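# Open the umbrella until it latches and leave it standing

## Task

Spread the umbrella's canopy far enough that its latch catches and holds it open. Then leave the umbrella on the table, supported by its handle and the rim of its canopy.

## Robot and tools

Robot: two 6-joint arms, left_arm and right_arm, each ending in a parallel two-finger gripper. Joint order in every row and every per-arm list: waist, shoulder, elbow, wrist pitch, wrist yaw, wrist roll, then the gripper. Stated joint ranges in rad: waist -2.618 to 3.054, shoulder 0.000 to 3.142, elbow 0.000 to 3.142, wrist pitch -1.571 to 1.571, wrist yaw -1.571 to 1.571, wrist roll -2.094 to 2.094. The true end of a joint may differ from these by up to 0.059 rad either way.

Frames: the scene frame has its origin at table-top height, midway between the two nominal bases, with +z up and +x pointing out over the table. left_arm is on the +y side (this does not match left and right in the images). Calibrated bases: left_arm at (-0.009, +0.310, 0) m, quat_wxyz (+1.000, 0, 0, -0.013); right_arm at (+0.018, -0.275, 0) m, quat_wxyz (+0.999, 0, 0, +0.033). Both bases have +z up. Reported hand poses use each arm's own base frame. Fixed cameras and the table use the scene frame. The gripper's fingers point along its +z axis and close along its y axis. end_effector_position is the pinch point between the pads, about 1 cm behind the fingertips. Printed poses can be off by a few centimetres, and the error grows at long reach.

execute_actions(actions, cameras): actions is a list of actions, and each action lasts 0.5 s. An action is a table of 1 to 15 rows. Each row runs for one 1/30 s step, and the last row repeats until the action has used all 15 steps. Every row is a single list of 14 numbers covering both arms, each number in [-1, 1]: left waist, shoulder, elbow, wrist pitch, wrist yaw, wrist roll, left opening, then the same seven for right_arm. The six joint numbers are offsets from that arm's Joint targets as they stood when the action began, not from the previous row. Scale: 1.0 equals 2.224 rad for waist, shoulder and elbow, and 8.485 rad for the three wrist joints. Sending the same offset in a second action moves the joint further. Send 0 for an arm's joints to hold it where it is. The opening number is absolute: +1 is fully open (0.094 m pad gap) and -1 is closed. To keep a gripper unchanged, repeat its current command; writing 0 there commands half-open. If any row would push a joint more than 0.059 rad past its range, that action is refused for both arms. A call with an empty list just reports state. cameras takes a list of camera names (cam_high, cam_low, cam_left_wrist, cam_right_wrist), or ["all"], or [] for none.

move(target, speed, blend, opening_speed, blocking, cameras): target is either one 14-number row in the same layout and scale, or a list of up to 15 such rows that share 10 s at most. Every row is an offset from the Joint targets at the start of the call, not from the row before it. All joints travel together, so the hand follows a curve, and the arms do not avoid obstacles or each other. speed is in rad/s for the joint with the longest way to go: 0.01 to 12.57, default 0.5. Give one number, or one per target. blend, in rad, rounds the corners at intermediate targets. opening_speed must be at least 0.2; it ramps the opening on the -1 to +1 scale, in units per second. With blocking=false the call returns after about 0.5 s and the move keeps running. The result adds a move: line: done, off_target (at rest but more than 0.035 rad from the target), moving, held or fault. limits=held means some steps were withheld. Neither done nor off_target tells you whether the arm is touching anything.

wait(seconds 0 to 10) lets the scene run while the arms hold their commands. stop() brakes a running move and needs room to do so. zoom_image(camera, region=[x0, y0, x1, y1]) gives a closer view of that camera's latest image. The region is in pixels from the top-left corner, at most 504x504; every image is 896x504. read_manual only returns licence texts. finished_scene(scene) ends the current scene for good. Pass the scene number reported in results, and call it only once the umbrella stays open and resting correctly with the robot not holding it.

Result lines: Joint positions (rad, plus the pad gap in m) and Joint velocities (a list may read "within noise"). Joint targets is the base for your next offsets. Tool commands. grip_measured uses the opening scale and reads up to about 2.7 mm wide when empty. grip_effort_nm is the motor effort, where negative means closing; it is not the pad force. Joint torques: positive means toward a larger angle, and joints 1 to 3 wrap at ±28 N m. "joint sent to its limit" means a joint was clipped at its end. "joint command not followed" means the clearance check changed targets. MOTOR HOT appears at 75 °C. An OVER-TEMPERATURE FAULT at 90 °C folds that arm and leaves it idle.

Motion limits: each step, a joint's target can lead its measured angle by at most 0.339 rad (first three joints) or 2.2 rad (wrist joints). A target that would put the hand more than 200 mm from its current place gets scaled back. Large offsets may therefore take several actions, and very small ones may not move the joint at all. To stop an arm pushing against something, command its targets back past its measured positions.

Gripping: the fingers go to the opening you command, so close well below the object's width to squeeze it. Each pad presses about 50 to 64 N. Close slowly on parts that are fragile or soft. To release, command an opening clearly above grip_measured.

Avoid: letting the umbrella fall or end up off the table, dropping it or releasing it while it is still moving, fast impacts, and hard pushes. Never let the two arms collide or press on each other, and never let one gripper close on the other arm's fingers. Avoid holding stretched poses or straining toward unreachable targets, because motors overheat.

Each tool is called after "Request:" as name([rows], argument=value, ...), one row to a line, values as JSON.

## Session

Request:
execute_actions(actions=[])

Scene clock: 0.00 s.
left_arm: end_effector_position=(+0.4116, +0.0164, +0.1153) grip_measured=+1.000 grip_effort_nm=n/a end_effector_quat_wxyz=(+0.594, -0.024, +0.802, +0.061) | right_arm: end_effector_position=(+0.3828, -0.0287, +0.0911) grip_measured=+1.000 grip_effort_nm=n/a end_effector_quat_wxyz=(+0.572, +0.075, +0.812, -0.090)
Joint positions: left_arm=[-0.029 1.555 0.428 0.832 -0.154 0.026 0.094] | right_arm=[0.054 1.542 0.327 0.865 0.285 0.038 0.094]
Joint velocities: within noise
Joint torques (N m): no reading
Motor temperatures (°C): left_arm=[34 36 40 34 32 32 30] | right_arm=[35 35 35 33 33 34 34]
Heat: left arm: 40 °C; right arm: 35 °C.
Joint targets: left_arm=[-0.029 1.552 0.431 0.824 -0.154 0.026] | right_arm=[0.054 1.537 0.332 0.864 0.287 0.038]
Tool commands: left_gripper/opening=+1.0 right_gripper/opening=+1.0

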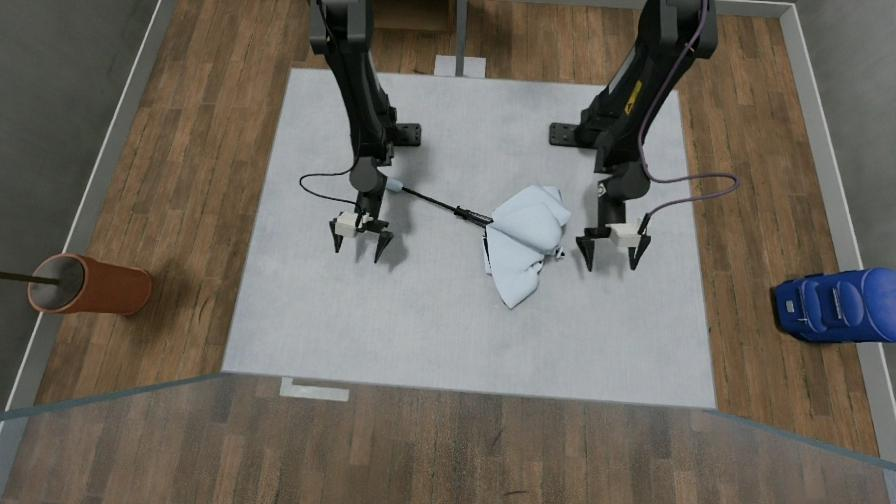

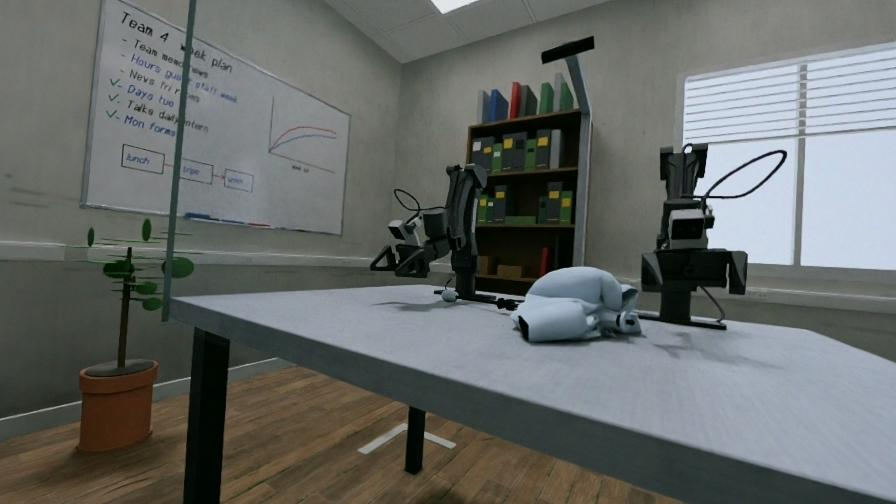

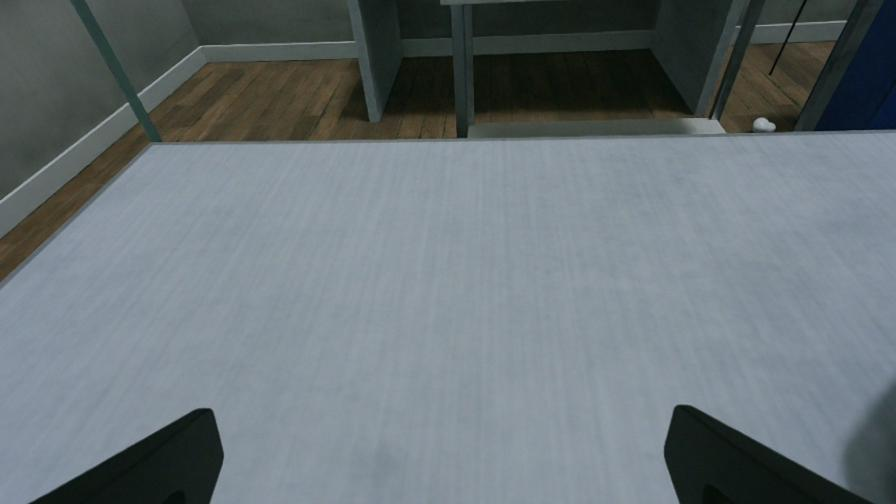

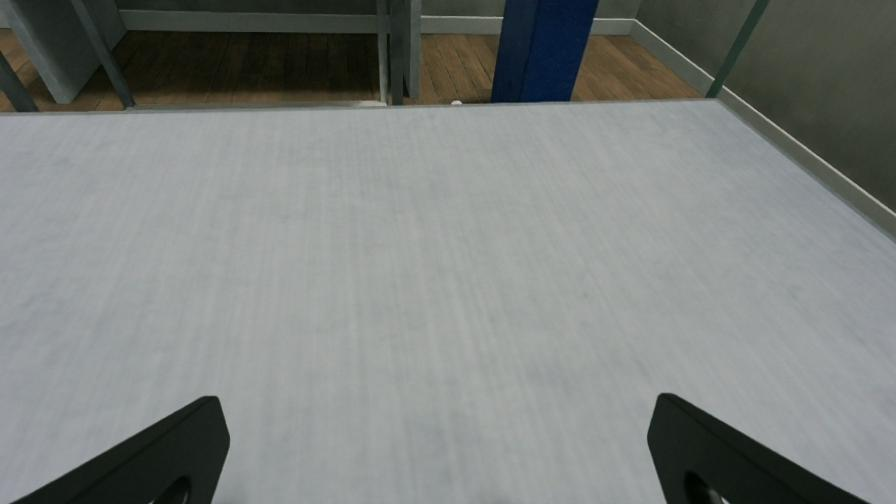

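Request:
zoom_image(camera="cam_high", region=[360, 150, 600, 320])

Request:
zoom_image(camera="cam_low", region=[420, 220, 660, 370])

Scaled by 2.100 from the camera's 896x504 image, which has a finer 1280x720 frame.

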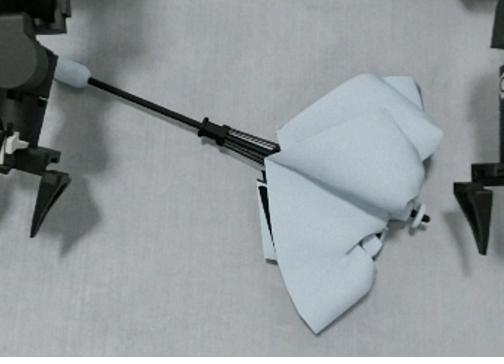

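Scaled by 2.100 from the camera's 896x504 image, which has a finer 1280x720 frame.

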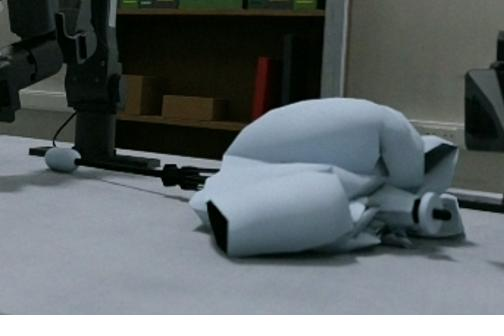

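Request:
move(target=[0,0,0,0,0,0,1,0.187,-0.065,0.351,-0.254,-0.0338,-0.0843,1], speed=1.0, cameras=["cam_high","cam_right_wrist"])

Scene clock: 30.10 s.
left_arm: end_effector_position=(+0.4116, +0.0164, +0.1153) grip_measured=+1.000 grip_effort_nm=-0.012 end_effector_quat_wxyz=(+0.594, -0.024, +0.802, +0.061) | right_arm: end_effector_position=(+0.1986, +0.0974, +0.1084) grip_measured=+1.000 grip_effort_nm=-0.042 end_effector_quat_wxyz=(-0.017, -0.536, +0.844, -0.007)
Joint positions: left_arm=[-0.029 1.555 0.428 0.832 -0.154 0.026 0.094] | right_arm=[0.465 1.413 1.082 -1.274 0.017 -0.665 0.094]
Joint torques (N m): left_arm=[0.03 -5 5.93 2.32 -0.06 0.04] | right_arm=[0.44 -5.74 9.09 0.16 -0.16 -0.08]
Motor temperatures (°C): left_arm=[34 36 41 39 32 32 30] | right_arm=[35 36 36 37 33 34 34]
Heat: left arm: 41 °C; right arm: 37 °C.
Joint targets: left_arm=[-0.029 1.552 0.431 0.824 -0.154 0.026] | right_arm=[0.470 1.392 1.113 -1.291 0.001 -0.677]
move: done
Images, in order (width x height): cam_high 896x504, cam_right_wrist 896x504.

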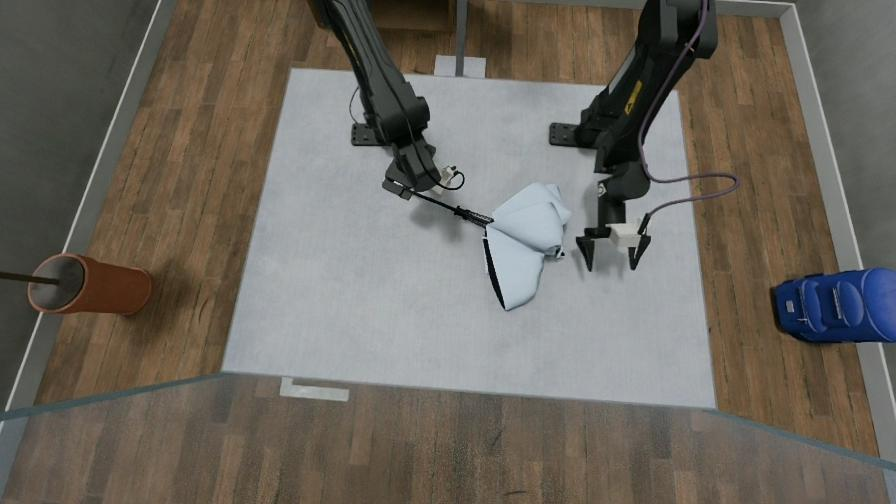

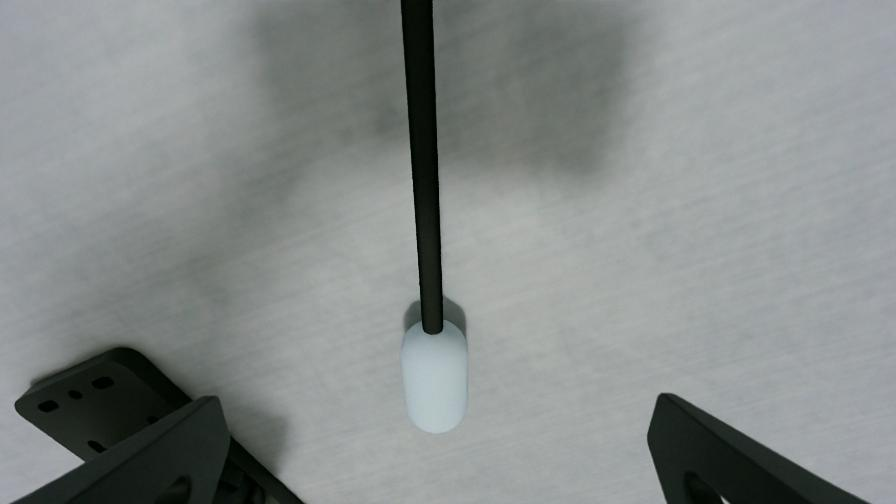

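Request:
move(target=[0,0,0,0,0,0,1,0.0148,0.0319,-0.1389,0.0447,0,-0.0015,1], speed=0.4, cameras=["cam_low","cam_right_wrist"])

Scene clock: 37.83 s.
left_arm: end_effector_position=(+0.4116, +0.0164, +0.1153) grip_measured=+1.000 grip_effort_nm=-0.012 end_effector_quat_wxyz=(+0.594, -0.024, +0.802, +0.061) | right_arm: end_effector_position=(+0.1977, +0.1051, +0.0360) grip_measured=+1.000 grip_effort_nm=-0.032 end_effector_quat_wxyz=(+0.004, -0.554, +0.832, -0.008)
Joint positions: left_arm=[-0.029 1.555 0.428 0.832 -0.154 0.026 0.094] | right_arm=[0.497 1.453 0.82 -0.93 0.016 -0.679 0.094]
Joint torques (N m): left_arm=[0.05 -5.03 5.91 2.32 -0.06 0.04] | right_arm=[0.55 -3.43 4.74 0.56 -0.14 -0.09]
Heat: left arm: 41 °C; right arm: 37 °C.
Joint targets: left_arm=[-0.029 1.552 0.431 0.824 -0.154 0.026] | right_arm=[0.503 1.463 0.804 -0.912 0.001 -0.690]
move: done
Images, in order (width x height): cam_low 896x504, cam_right_wrist 896x504.

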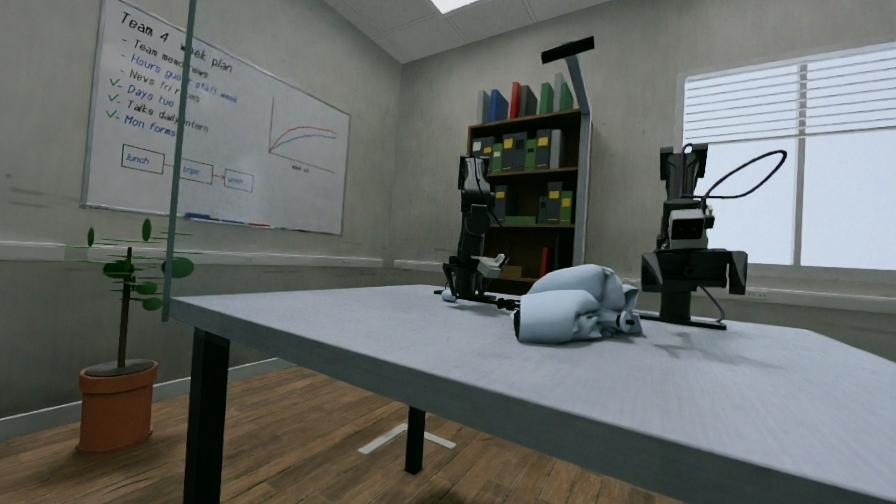

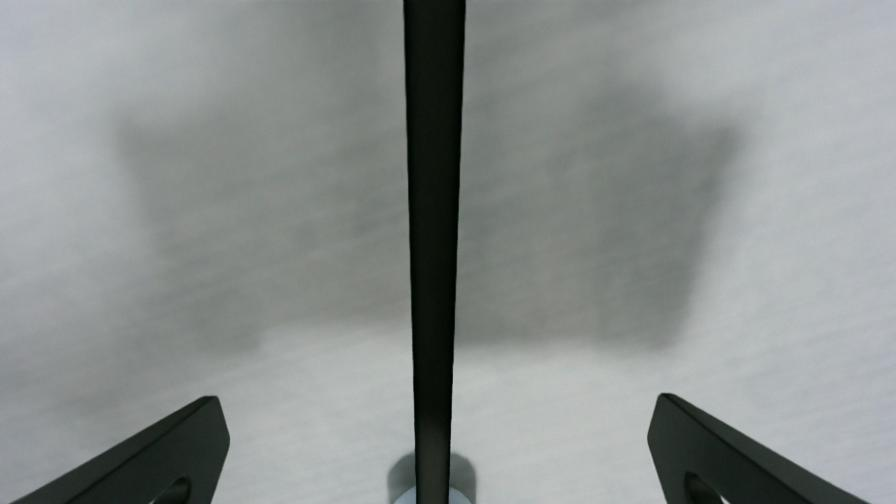

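Request:
move([
  [0,0,0,0,0,0,1,0,0.0198,-0.0247,0.0117,0,0,1],
  [0,0,0,0,0,0,1,0,0.0198,-0.0247,0.0117,0,0,-1],
], speed=0.2, opening_speed=1.0, cameras=["cam_right_wrist"])

Scene clock: 43.47 s.
left_arm: end_effector_position=(+0.4116, +0.0164, +0.1153) grip_measured=+1.000 grip_effort_nm=-0.007 end_effector_quat_wxyz=(+0.594, -0.024, +0.802, +0.061) | right_arm: end_effector_position=(+0.1992, +0.1062, +0.0150) grip_measured=-0.813 grip_effort_nm=-1.067 end_effector_quat_wxyz=(+0.006, -0.555, +0.832, -0.008)
Joint positions: left_arm=[-0.029 1.555 0.428 0.832 -0.154 0.026 0.094] | right_arm=[0.497 1.495 0.766 -0.829 0.014 -0.68 0.009]
Joint torques (N m): left_arm=[0.03 -5.01 5.91 2.32 -0.04 0.04] | right_arm=[0.54 -3.44 4.38 0.56 -0.13 -0.09]
Heat: left arm: 41 °C; right arm: 36 °C.
Joint targets: left_arm=[-0.029 1.552 0.431 0.824 -0.154 0.026] | right_arm=[0.503 1.507 0.749 -0.813 0.001 -0.690]
move: done
Images, in order (width x height): cam_right_wrist 896x504.

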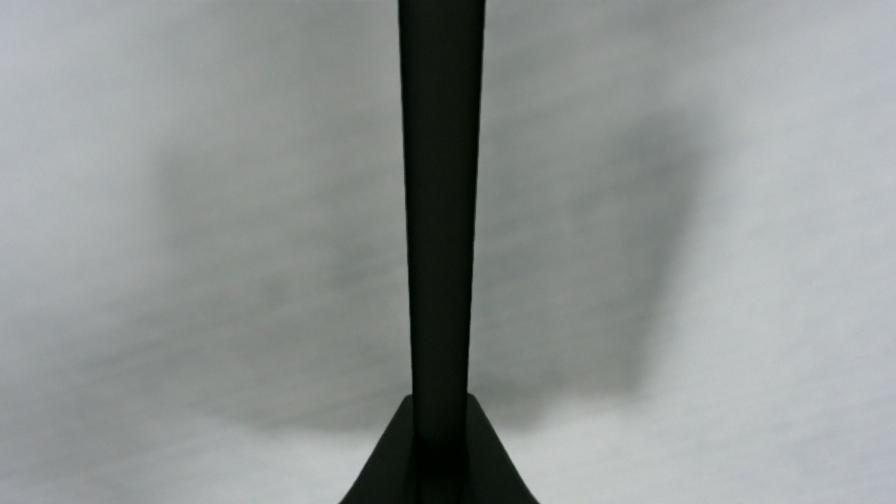

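Request:
move([
  [0,-0.293,0.256,-0.0735,0.018,0,1,0,0,0,0,0,0,-1],
  [0,-0.293,0.256,-0.0735,0.018,0,1,0,-0.12,0.13,-0.04,0,0,-1],
  [0,-0.293,0.256,-0.0735,0.018,0,1,-0.0238,-0.2095,0.2208,-0.0715,0,0.0813,-1],
], speed=[1.0,0.3,0.5], cameras=["all"])

Scene clock: 63.60 s.
left_arm: end_effector_position=(+0.3306, -0.0072, +0.4872) grip_measured=+1.000 grip_effort_nm=-0.007 end_effector_quat_wxyz=(+0.810, +0.013, +0.586, +0.001) | right_arm: end_effector_position=(+0.1683, +0.0810, +0.2003) grip_measured=-0.813 grip_effort_nm=-1.057 end_effector_quat_wxyz=(+0.121, -0.229, +0.966, +0.021)
Joint positions: left_arm=[-0.029 0.903 1.001 0.22 -0.008 0.026 0.094] | right_arm=[0.455 1.062 1.196 -1.458 0.012 -0.013 0.009]
Joint torques (N m): left_arm=[0.03 -1.36 7.31 2.02 0.04 0.04] | right_arm=[-0.51 -3.06 10.39 1.16 -0.1 0.12]
Heat: left arm: 41 °C; right arm: 36 °C.
Joint targets: left_arm=[-0.029 0.901 1.000 0.200 -0.002 0.026] | right_arm=[0.450 1.041 1.240 -1.420 0.001 0.000]
move: off_target (right_arm); right_arm: the elbow is farthest, 0.045 rad from its target

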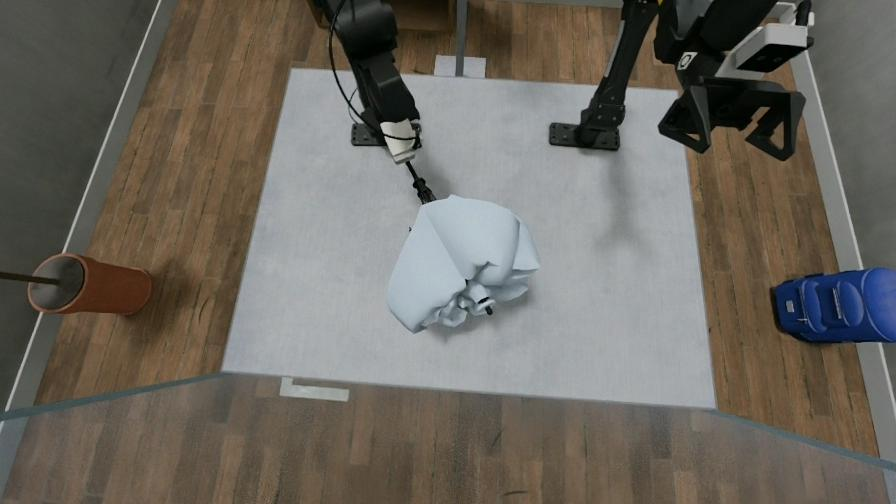

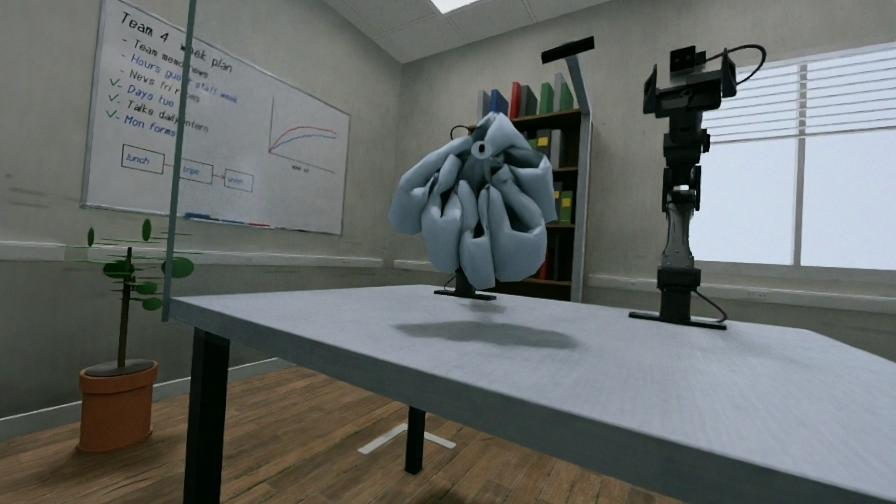

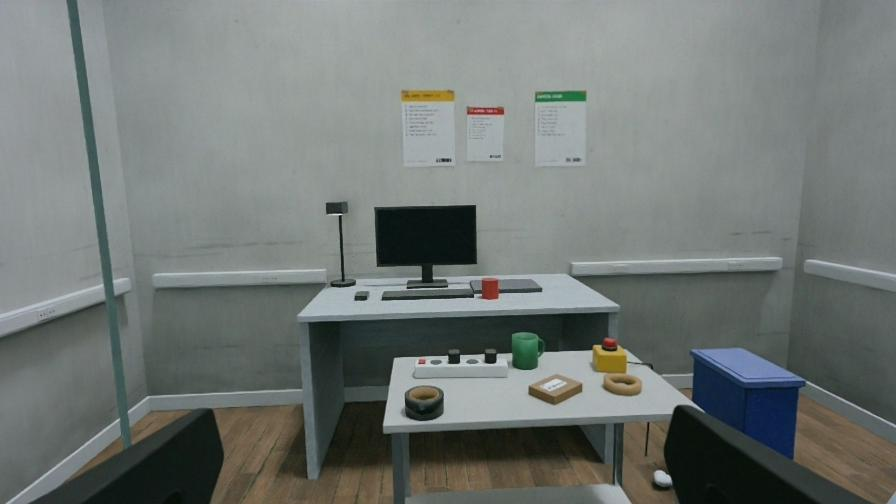

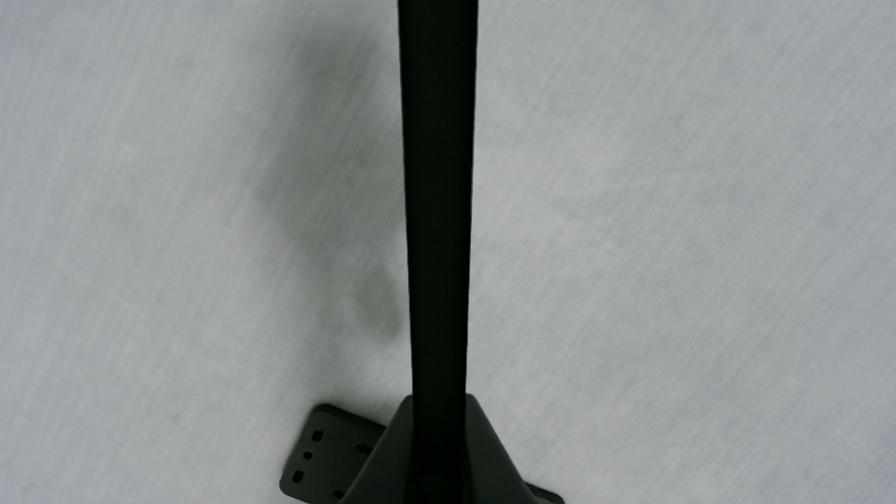

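Request:
zoom_image(camera="cam_high", region=[370, 110, 550, 340])

Scaled by 2.191 from the camera's 896x504 image, which has a finer 1280x720 frame.

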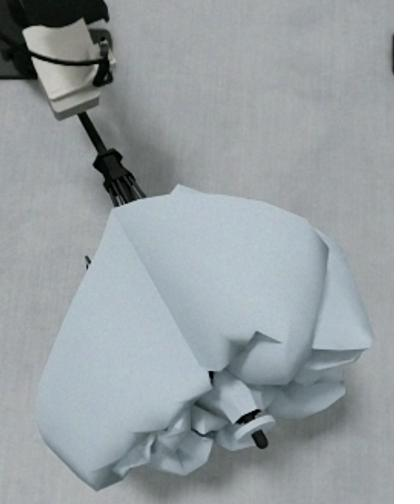

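Request:
move([
  [-0.442,0,0,0,0,0.2114,-0.2,0,0,0,0,0,0,-1],
  [-0.442,0.1803,-0.2617,0.0806,0,0.2114,-0.2,0,0,0,0,0,0,-1],
], speed=1.0, cameras=["cam_high","cam_low","cam_left_wrist"])

Request:
zoom_image(camera="cam_high", region=[370, 110, 550, 240])

Scene clock: 83.47 s.
left_arm: end_effector_position=(+0.2153, -0.3387, +0.2266) grip_measured=-0.199 grip_effort_nm=-0.071 end_effector_quat_wxyz=(+0.653, +0.695, +0.109, +0.281) | right_arm: end_effector_position=(+0.1681, +0.0810, +0.2002) grip_measured=-0.813 grip_effort_nm=-1.062 end_effector_quat_wxyz=(+0.121, -0.229, +0.966, +0.021)
Joint positions: left_arm=[-1.006 1.299 0.427 0.882 0.002 1.822 0.038] | right_arm=[0.455 1.062 1.196 -1.459 0.011 -0.012 0.009]
Joint torques (N m): left_arm=[-0.47 -3.37 6.05 2.46 -0.06 0.02] | right_arm=[-0.51 -3.08 10.39 1.18 -0.09 0.14]
Heat: left arm: 42 °C; right arm: 38 °C.
Joint targets: left_arm=[-1.012 1.302 0.418 0.884 -0.002 1.820] | right_arm=[0.450 1.041 1.240 -1.419 0.001 0.000]
move: off_target (right_arm); right_arm: the elbow is farthest, 0.044 rad from its target
Images, in order (width x height): cam_high 896x504, cam_low 896x504, cam_left_wrist 896x504.

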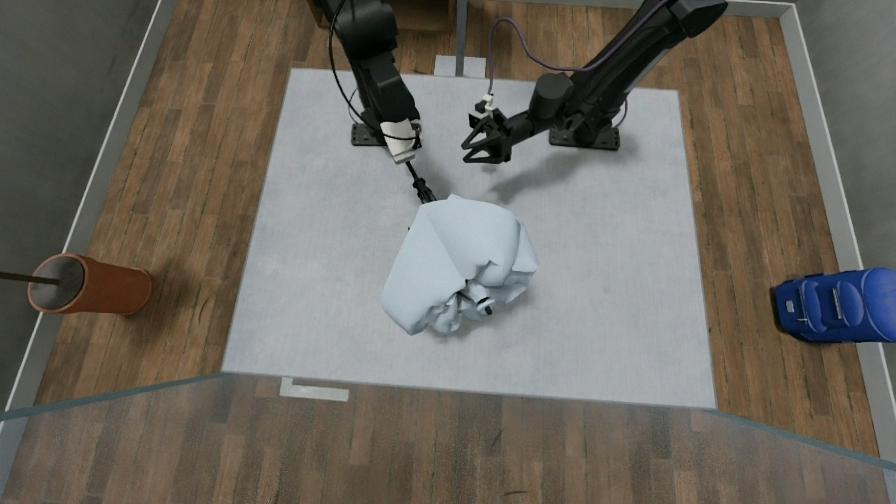

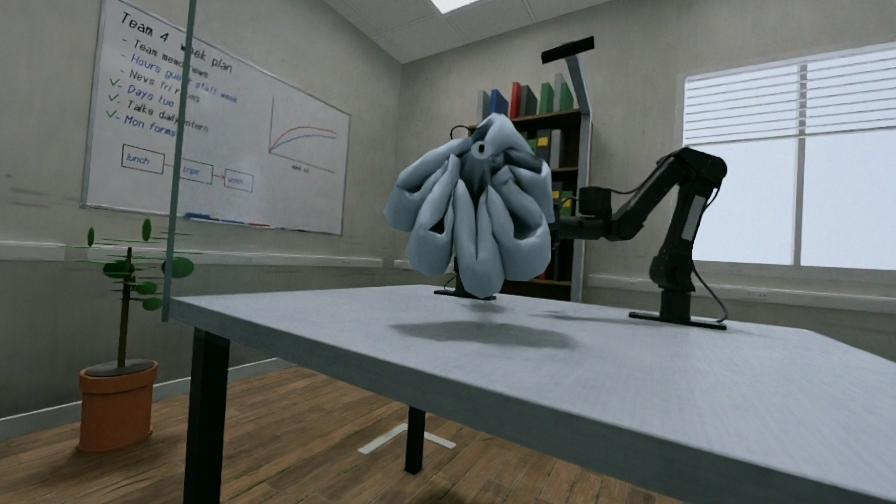

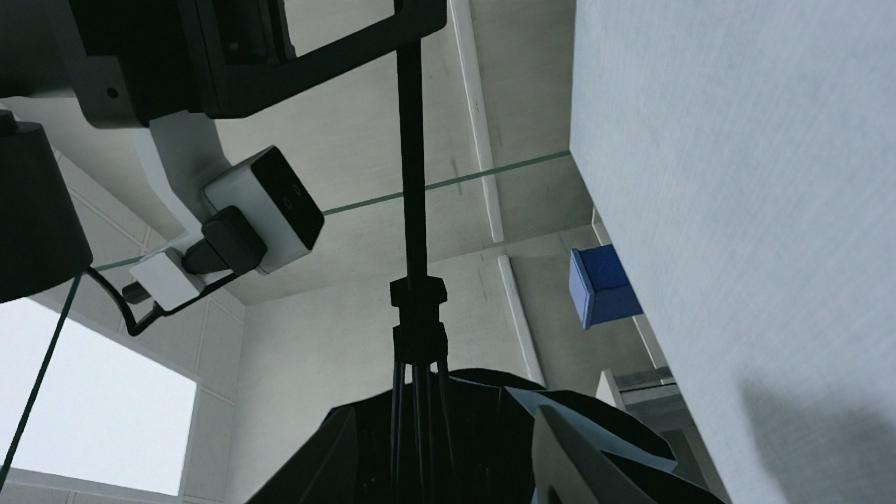

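Scaled by 2.800 from the camera's 896x504 image, which has a finer 1280x720 frame.

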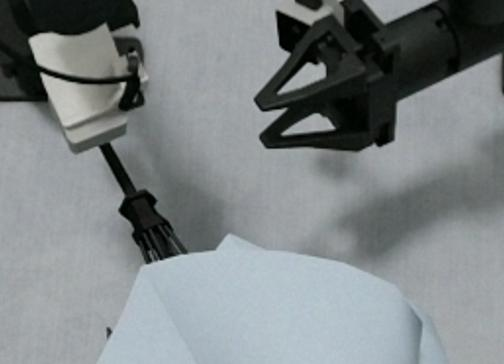

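Request:
move([
  [0,0,0.0306,-0.008,0,0,-0.1,0,0,0,0,0,0,-1],
  [0,0.1147,0.125,-0.0027,0,0,-0.1,0,0,0,0,0,0,-1],
  [0,0.2113,0.2334,-0.0058,0,0,-0.1,0,0,0,0,0,0,-1],
], speed=0.3, blend=0.03, cameras=["cam_high","cam_left_wrist"])

Request:
zoom_image(camera="cam_high", region=[370, 110, 550, 240])

Scene clock: 93.87 s.
left_arm: end_effector_position=(+0.2811, -0.4426, +0.2386) grip_measured=-0.101 grip_effort_nm=0.056 end_effector_quat_wxyz=(+0.653, +0.694, +0.109, +0.282) | right_arm: end_effector_position=(+0.1681, +0.0810, +0.2002) grip_measured=-0.813 grip_effort_nm=-1.062 end_effector_quat_wxyz=(+0.121, -0.229, +0.966, +0.021)
Joint positions: left_arm=[-1.006 1.753 0.911 0.854 0.002 1.822 0.042] | right_arm=[0.455 1.062 1.196 -1.459 0.011 -0.012 0.009]
Joint torques (N m): left_arm=[-0.47 -6.09 9.01 2.22 -0.05 0.02] | right_arm=[-0.5 -3.1 10.41 1.16 -0.09 0.13]
Heat: left arm: 43 °C; right arm: 39 °C.
Joint targets: left_arm=[-1.012 1.772 0.937 0.835 -0.002 1.820] | right_arm=[0.450 1.041 1.240 -1.419 0.001 0.000]
move: off_target (right_arm); right_arm: the elbow is farthest, 0.044 rad from its target
Images, in order (width x height): cam_high 896x504, cam_left_wrist 896x504.

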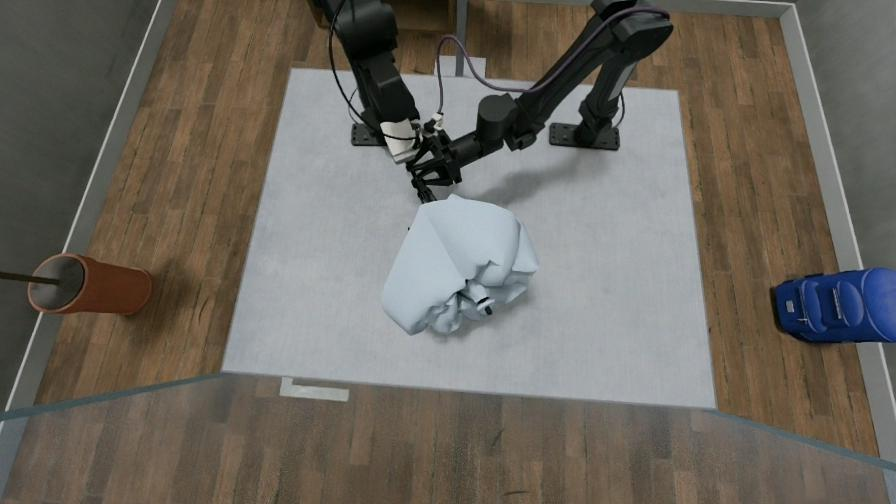

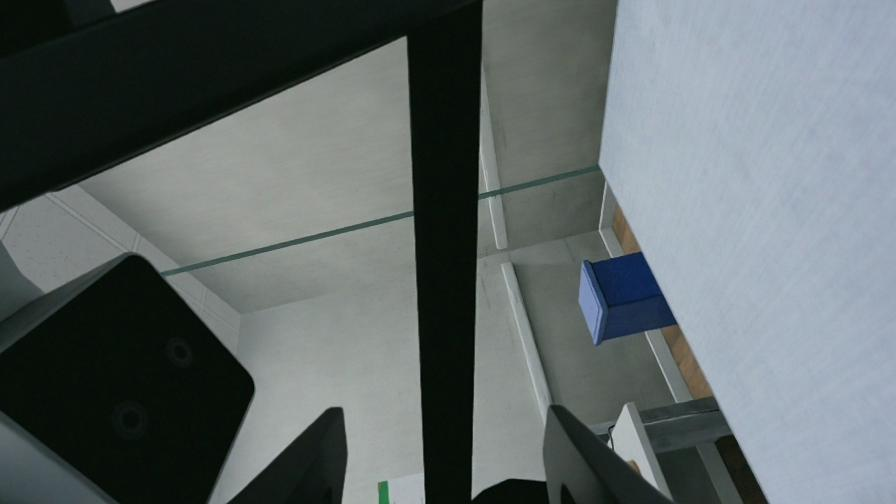

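Scaled by 2.800 from the camera's 896x504 image, which has a finer 1280x720 frame.

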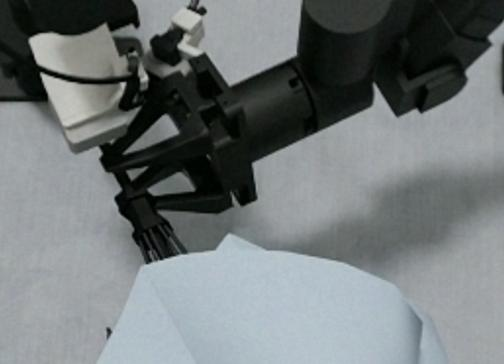

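Request:
move([
  [0,0,0,0,0,0,-0.7,0,0,0,0,0,0,-1],
  [0.0409,-0.0081,0.0153,-0.0061,0,0,-0.7,0,0,0,0,0,0,-1],
  [0.0814,-0.0076,0.0414,-0.0128,0,0,-0.7,0,0,0,0,0,0,-1],
], speed=0.2, blend=0.03, opening_speed=1, cameras=["all"])

Request:
zoom_image(camera="cam_high", region=[360, 110, 580, 340])

Scene clock: 102.07 s.
left_arm: end_effector_position=(+0.3412, -0.4135, +0.2548) grip_measured=-0.699 grip_effort_nm=-0.076 end_effector_quat_wxyz=(+0.636, +0.693, +0.139, +0.309) | right_arm: end_effector_position=(+0.1828, +0.0878, +0.2070) grip_measured=-0.813 grip_effort_nm=-1.067 end_effector_quat_wxyz=(+0.155, -0.222, +0.962, +0.030)
Joint positions: left_arm=[-0.864 1.753 1.001 0.752 0.058 1.825 0.014] | right_arm=[0.453 1.062 1.204 -1.396 0.011 -0.002 0.009]
Joint torques (N m): left_arm=[2.86 -7.53 9.47 2.16 -0.6 -0.02] | right_arm=[-0.31 -3.19 9.76 0.72 -0.1 0.03]
Heat: left arm: 43 °C; right arm: 39 °C.
Joint targets: left_arm=[-0.831 1.755 1.030 0.726 -0.001 1.820] | right_arm=[0.450 1.041 1.240 -1.420 0.001 0.000]
move: off_target (left_arm, right_arm); blend cut to 0 rad at target 1; left_arm: the wrist yaw is farthest, 0.060 rad from its target; right_arm: the elbow is farthest, 0.036 rad from its target

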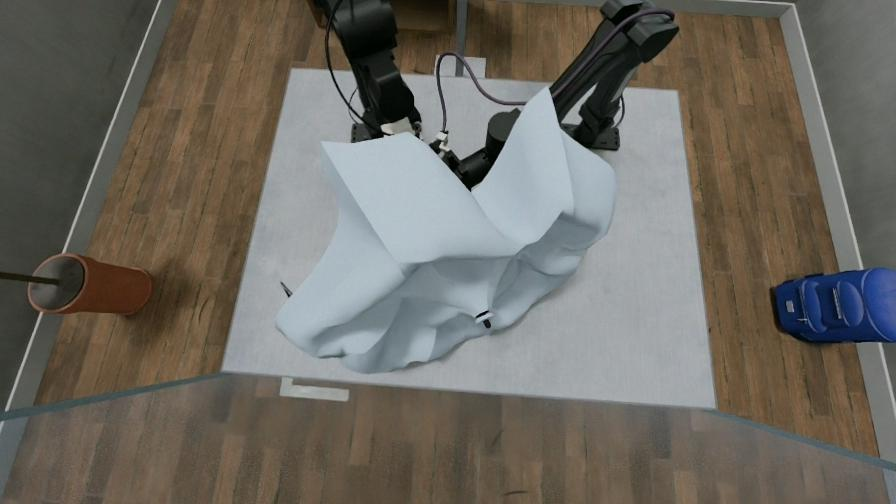

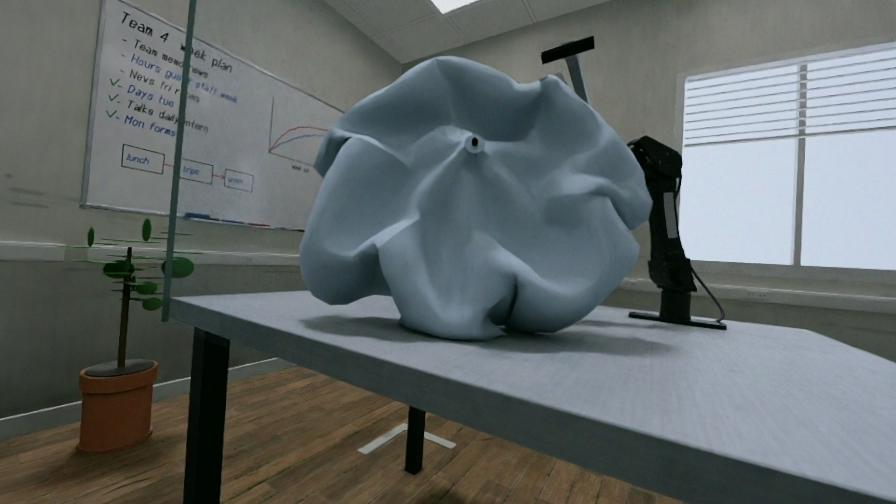

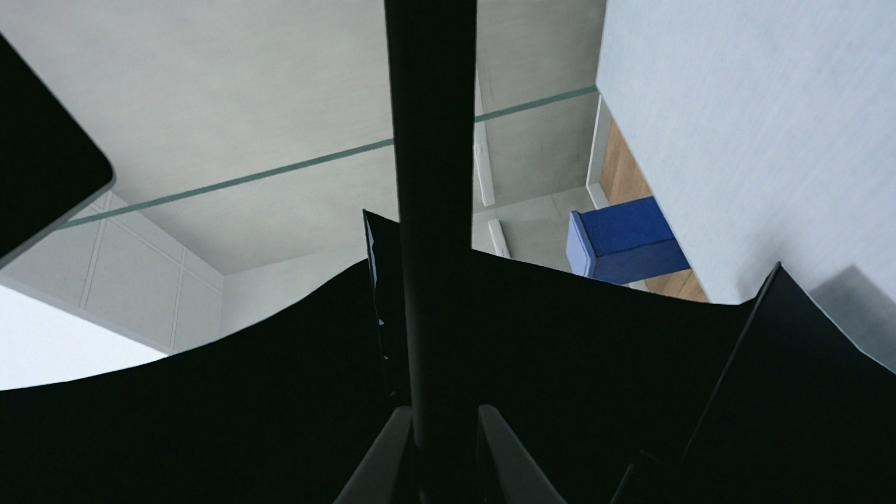

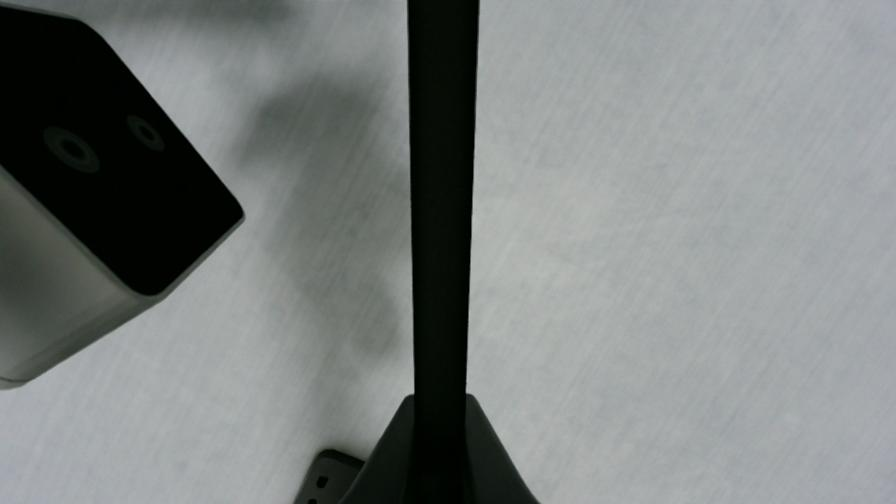

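Scaled by 2.191 from the camera's 896x504 image, which has a finer 1280x720 frame.

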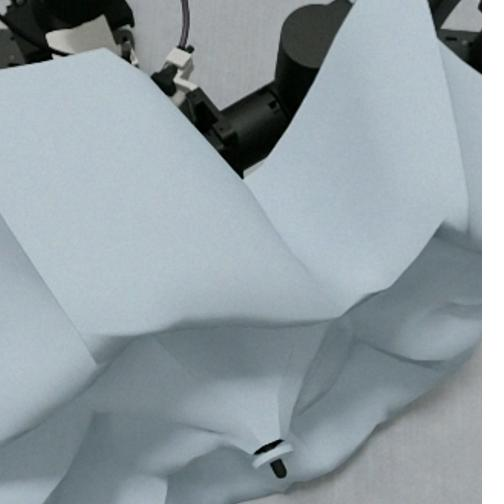

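Request:
move([
  [0.0391,0.0081,0.0346,-0.007,-0.004,0,-0.7,0,0,0,0,0,0,-1],
  [0.0764,0.0247,0.0787,-0.0141,-0.007,0,-0.7,0,0,0,0,0,0,-1],
], speed=0.15, cameras=["all"])

Scene clock: 106.33 s.
left_arm: end_effector_position=(+0.3997, -0.3895, +0.2997) grip_measured=-0.699 grip_effort_nm=-0.076 end_effector_quat_wxyz=(+0.637, +0.672, +0.156, +0.345) | right_arm: end_effector_position=(+0.2112, +0.1007, +0.2241) grip_measured=-0.813 grip_effort_nm=-1.062 end_effector_quat_wxyz=(+0.222, -0.205, +0.952, +0.048)
Joint positions: left_arm=[-0.741 1.779 1.177 0.652 0.105 1.835 0.014] | right_arm=[0.449 1.062 1.22 -1.27 0.011 0.022 0.009]
Joint torques (N m): left_arm=[6.95 -5.98 9.8 1.95 -1.65 -0.11] | right_arm=[0.03 -3.32 8.46 -0.18 -0.11 -0.2]
Motor temperatures (°C): left_arm=[34 37 43 44 32 32 30] | right_arm=[35 35 39 36 33 34 36]
Heat: left arm: 44 °C; right arm: 39 °C.
Joint targets: left_arm=[-0.661 1.810 1.204 0.607 -0.061 1.820] | right_arm=[0.449 1.041 1.240 -1.419 0.001 0.000]
move: off_target (left_arm, right_arm); left_arm: the wrist yaw is farthest, 0.166 rad from its target; right_arm: the wrist pitch is farthest, 0.150 rad from its target

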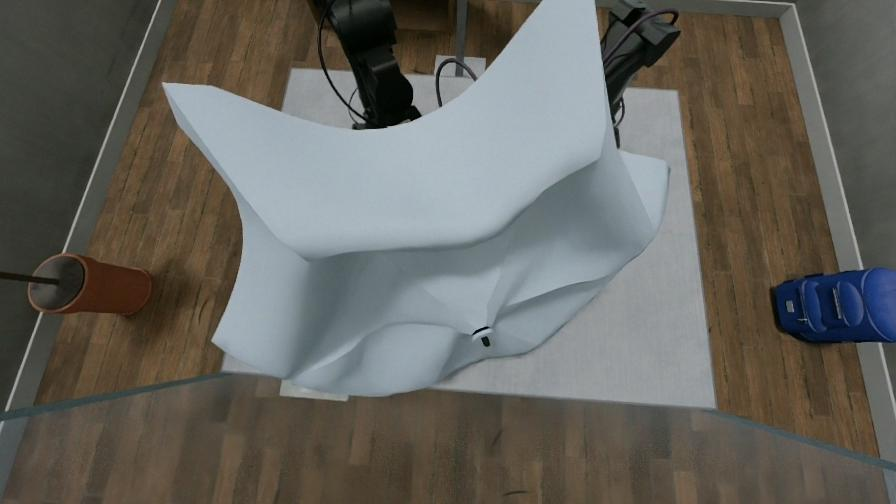

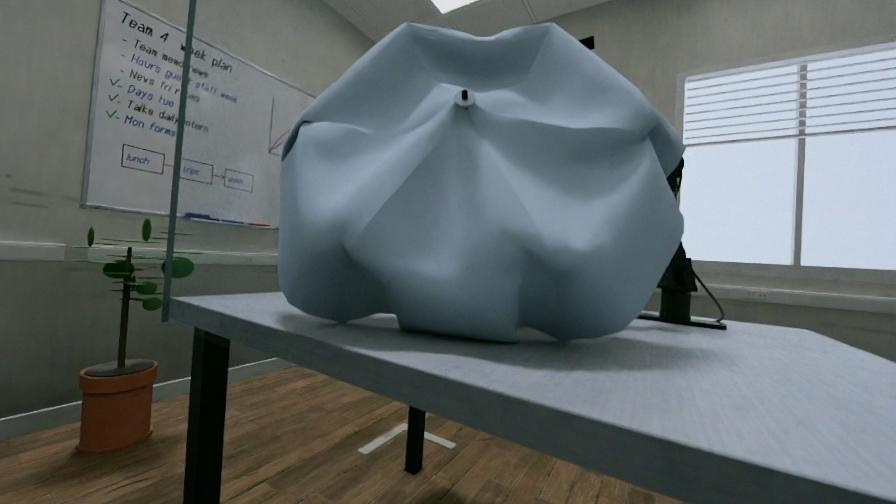

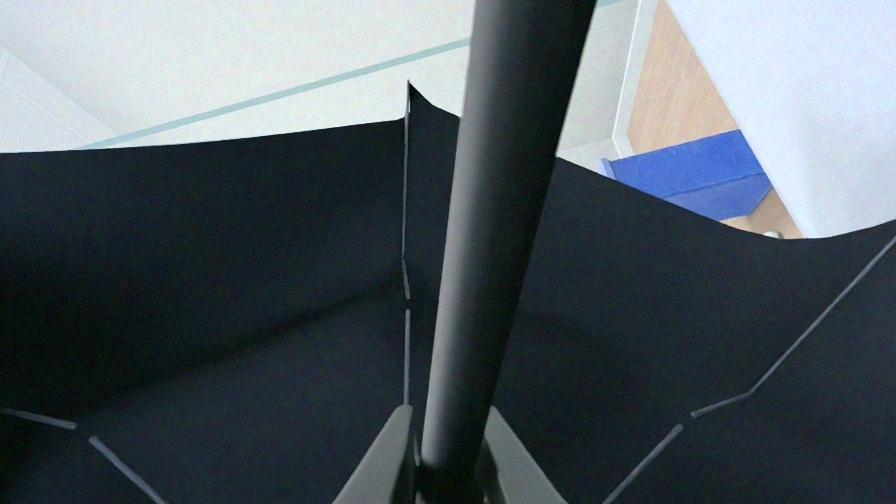

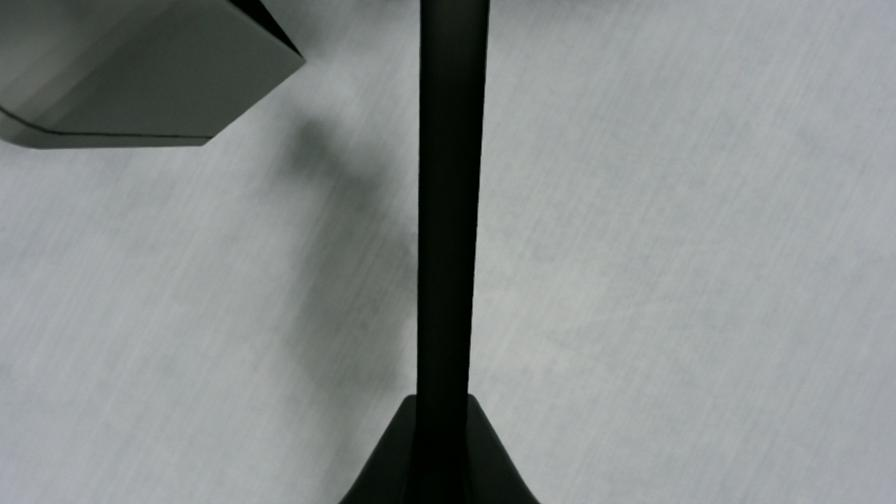

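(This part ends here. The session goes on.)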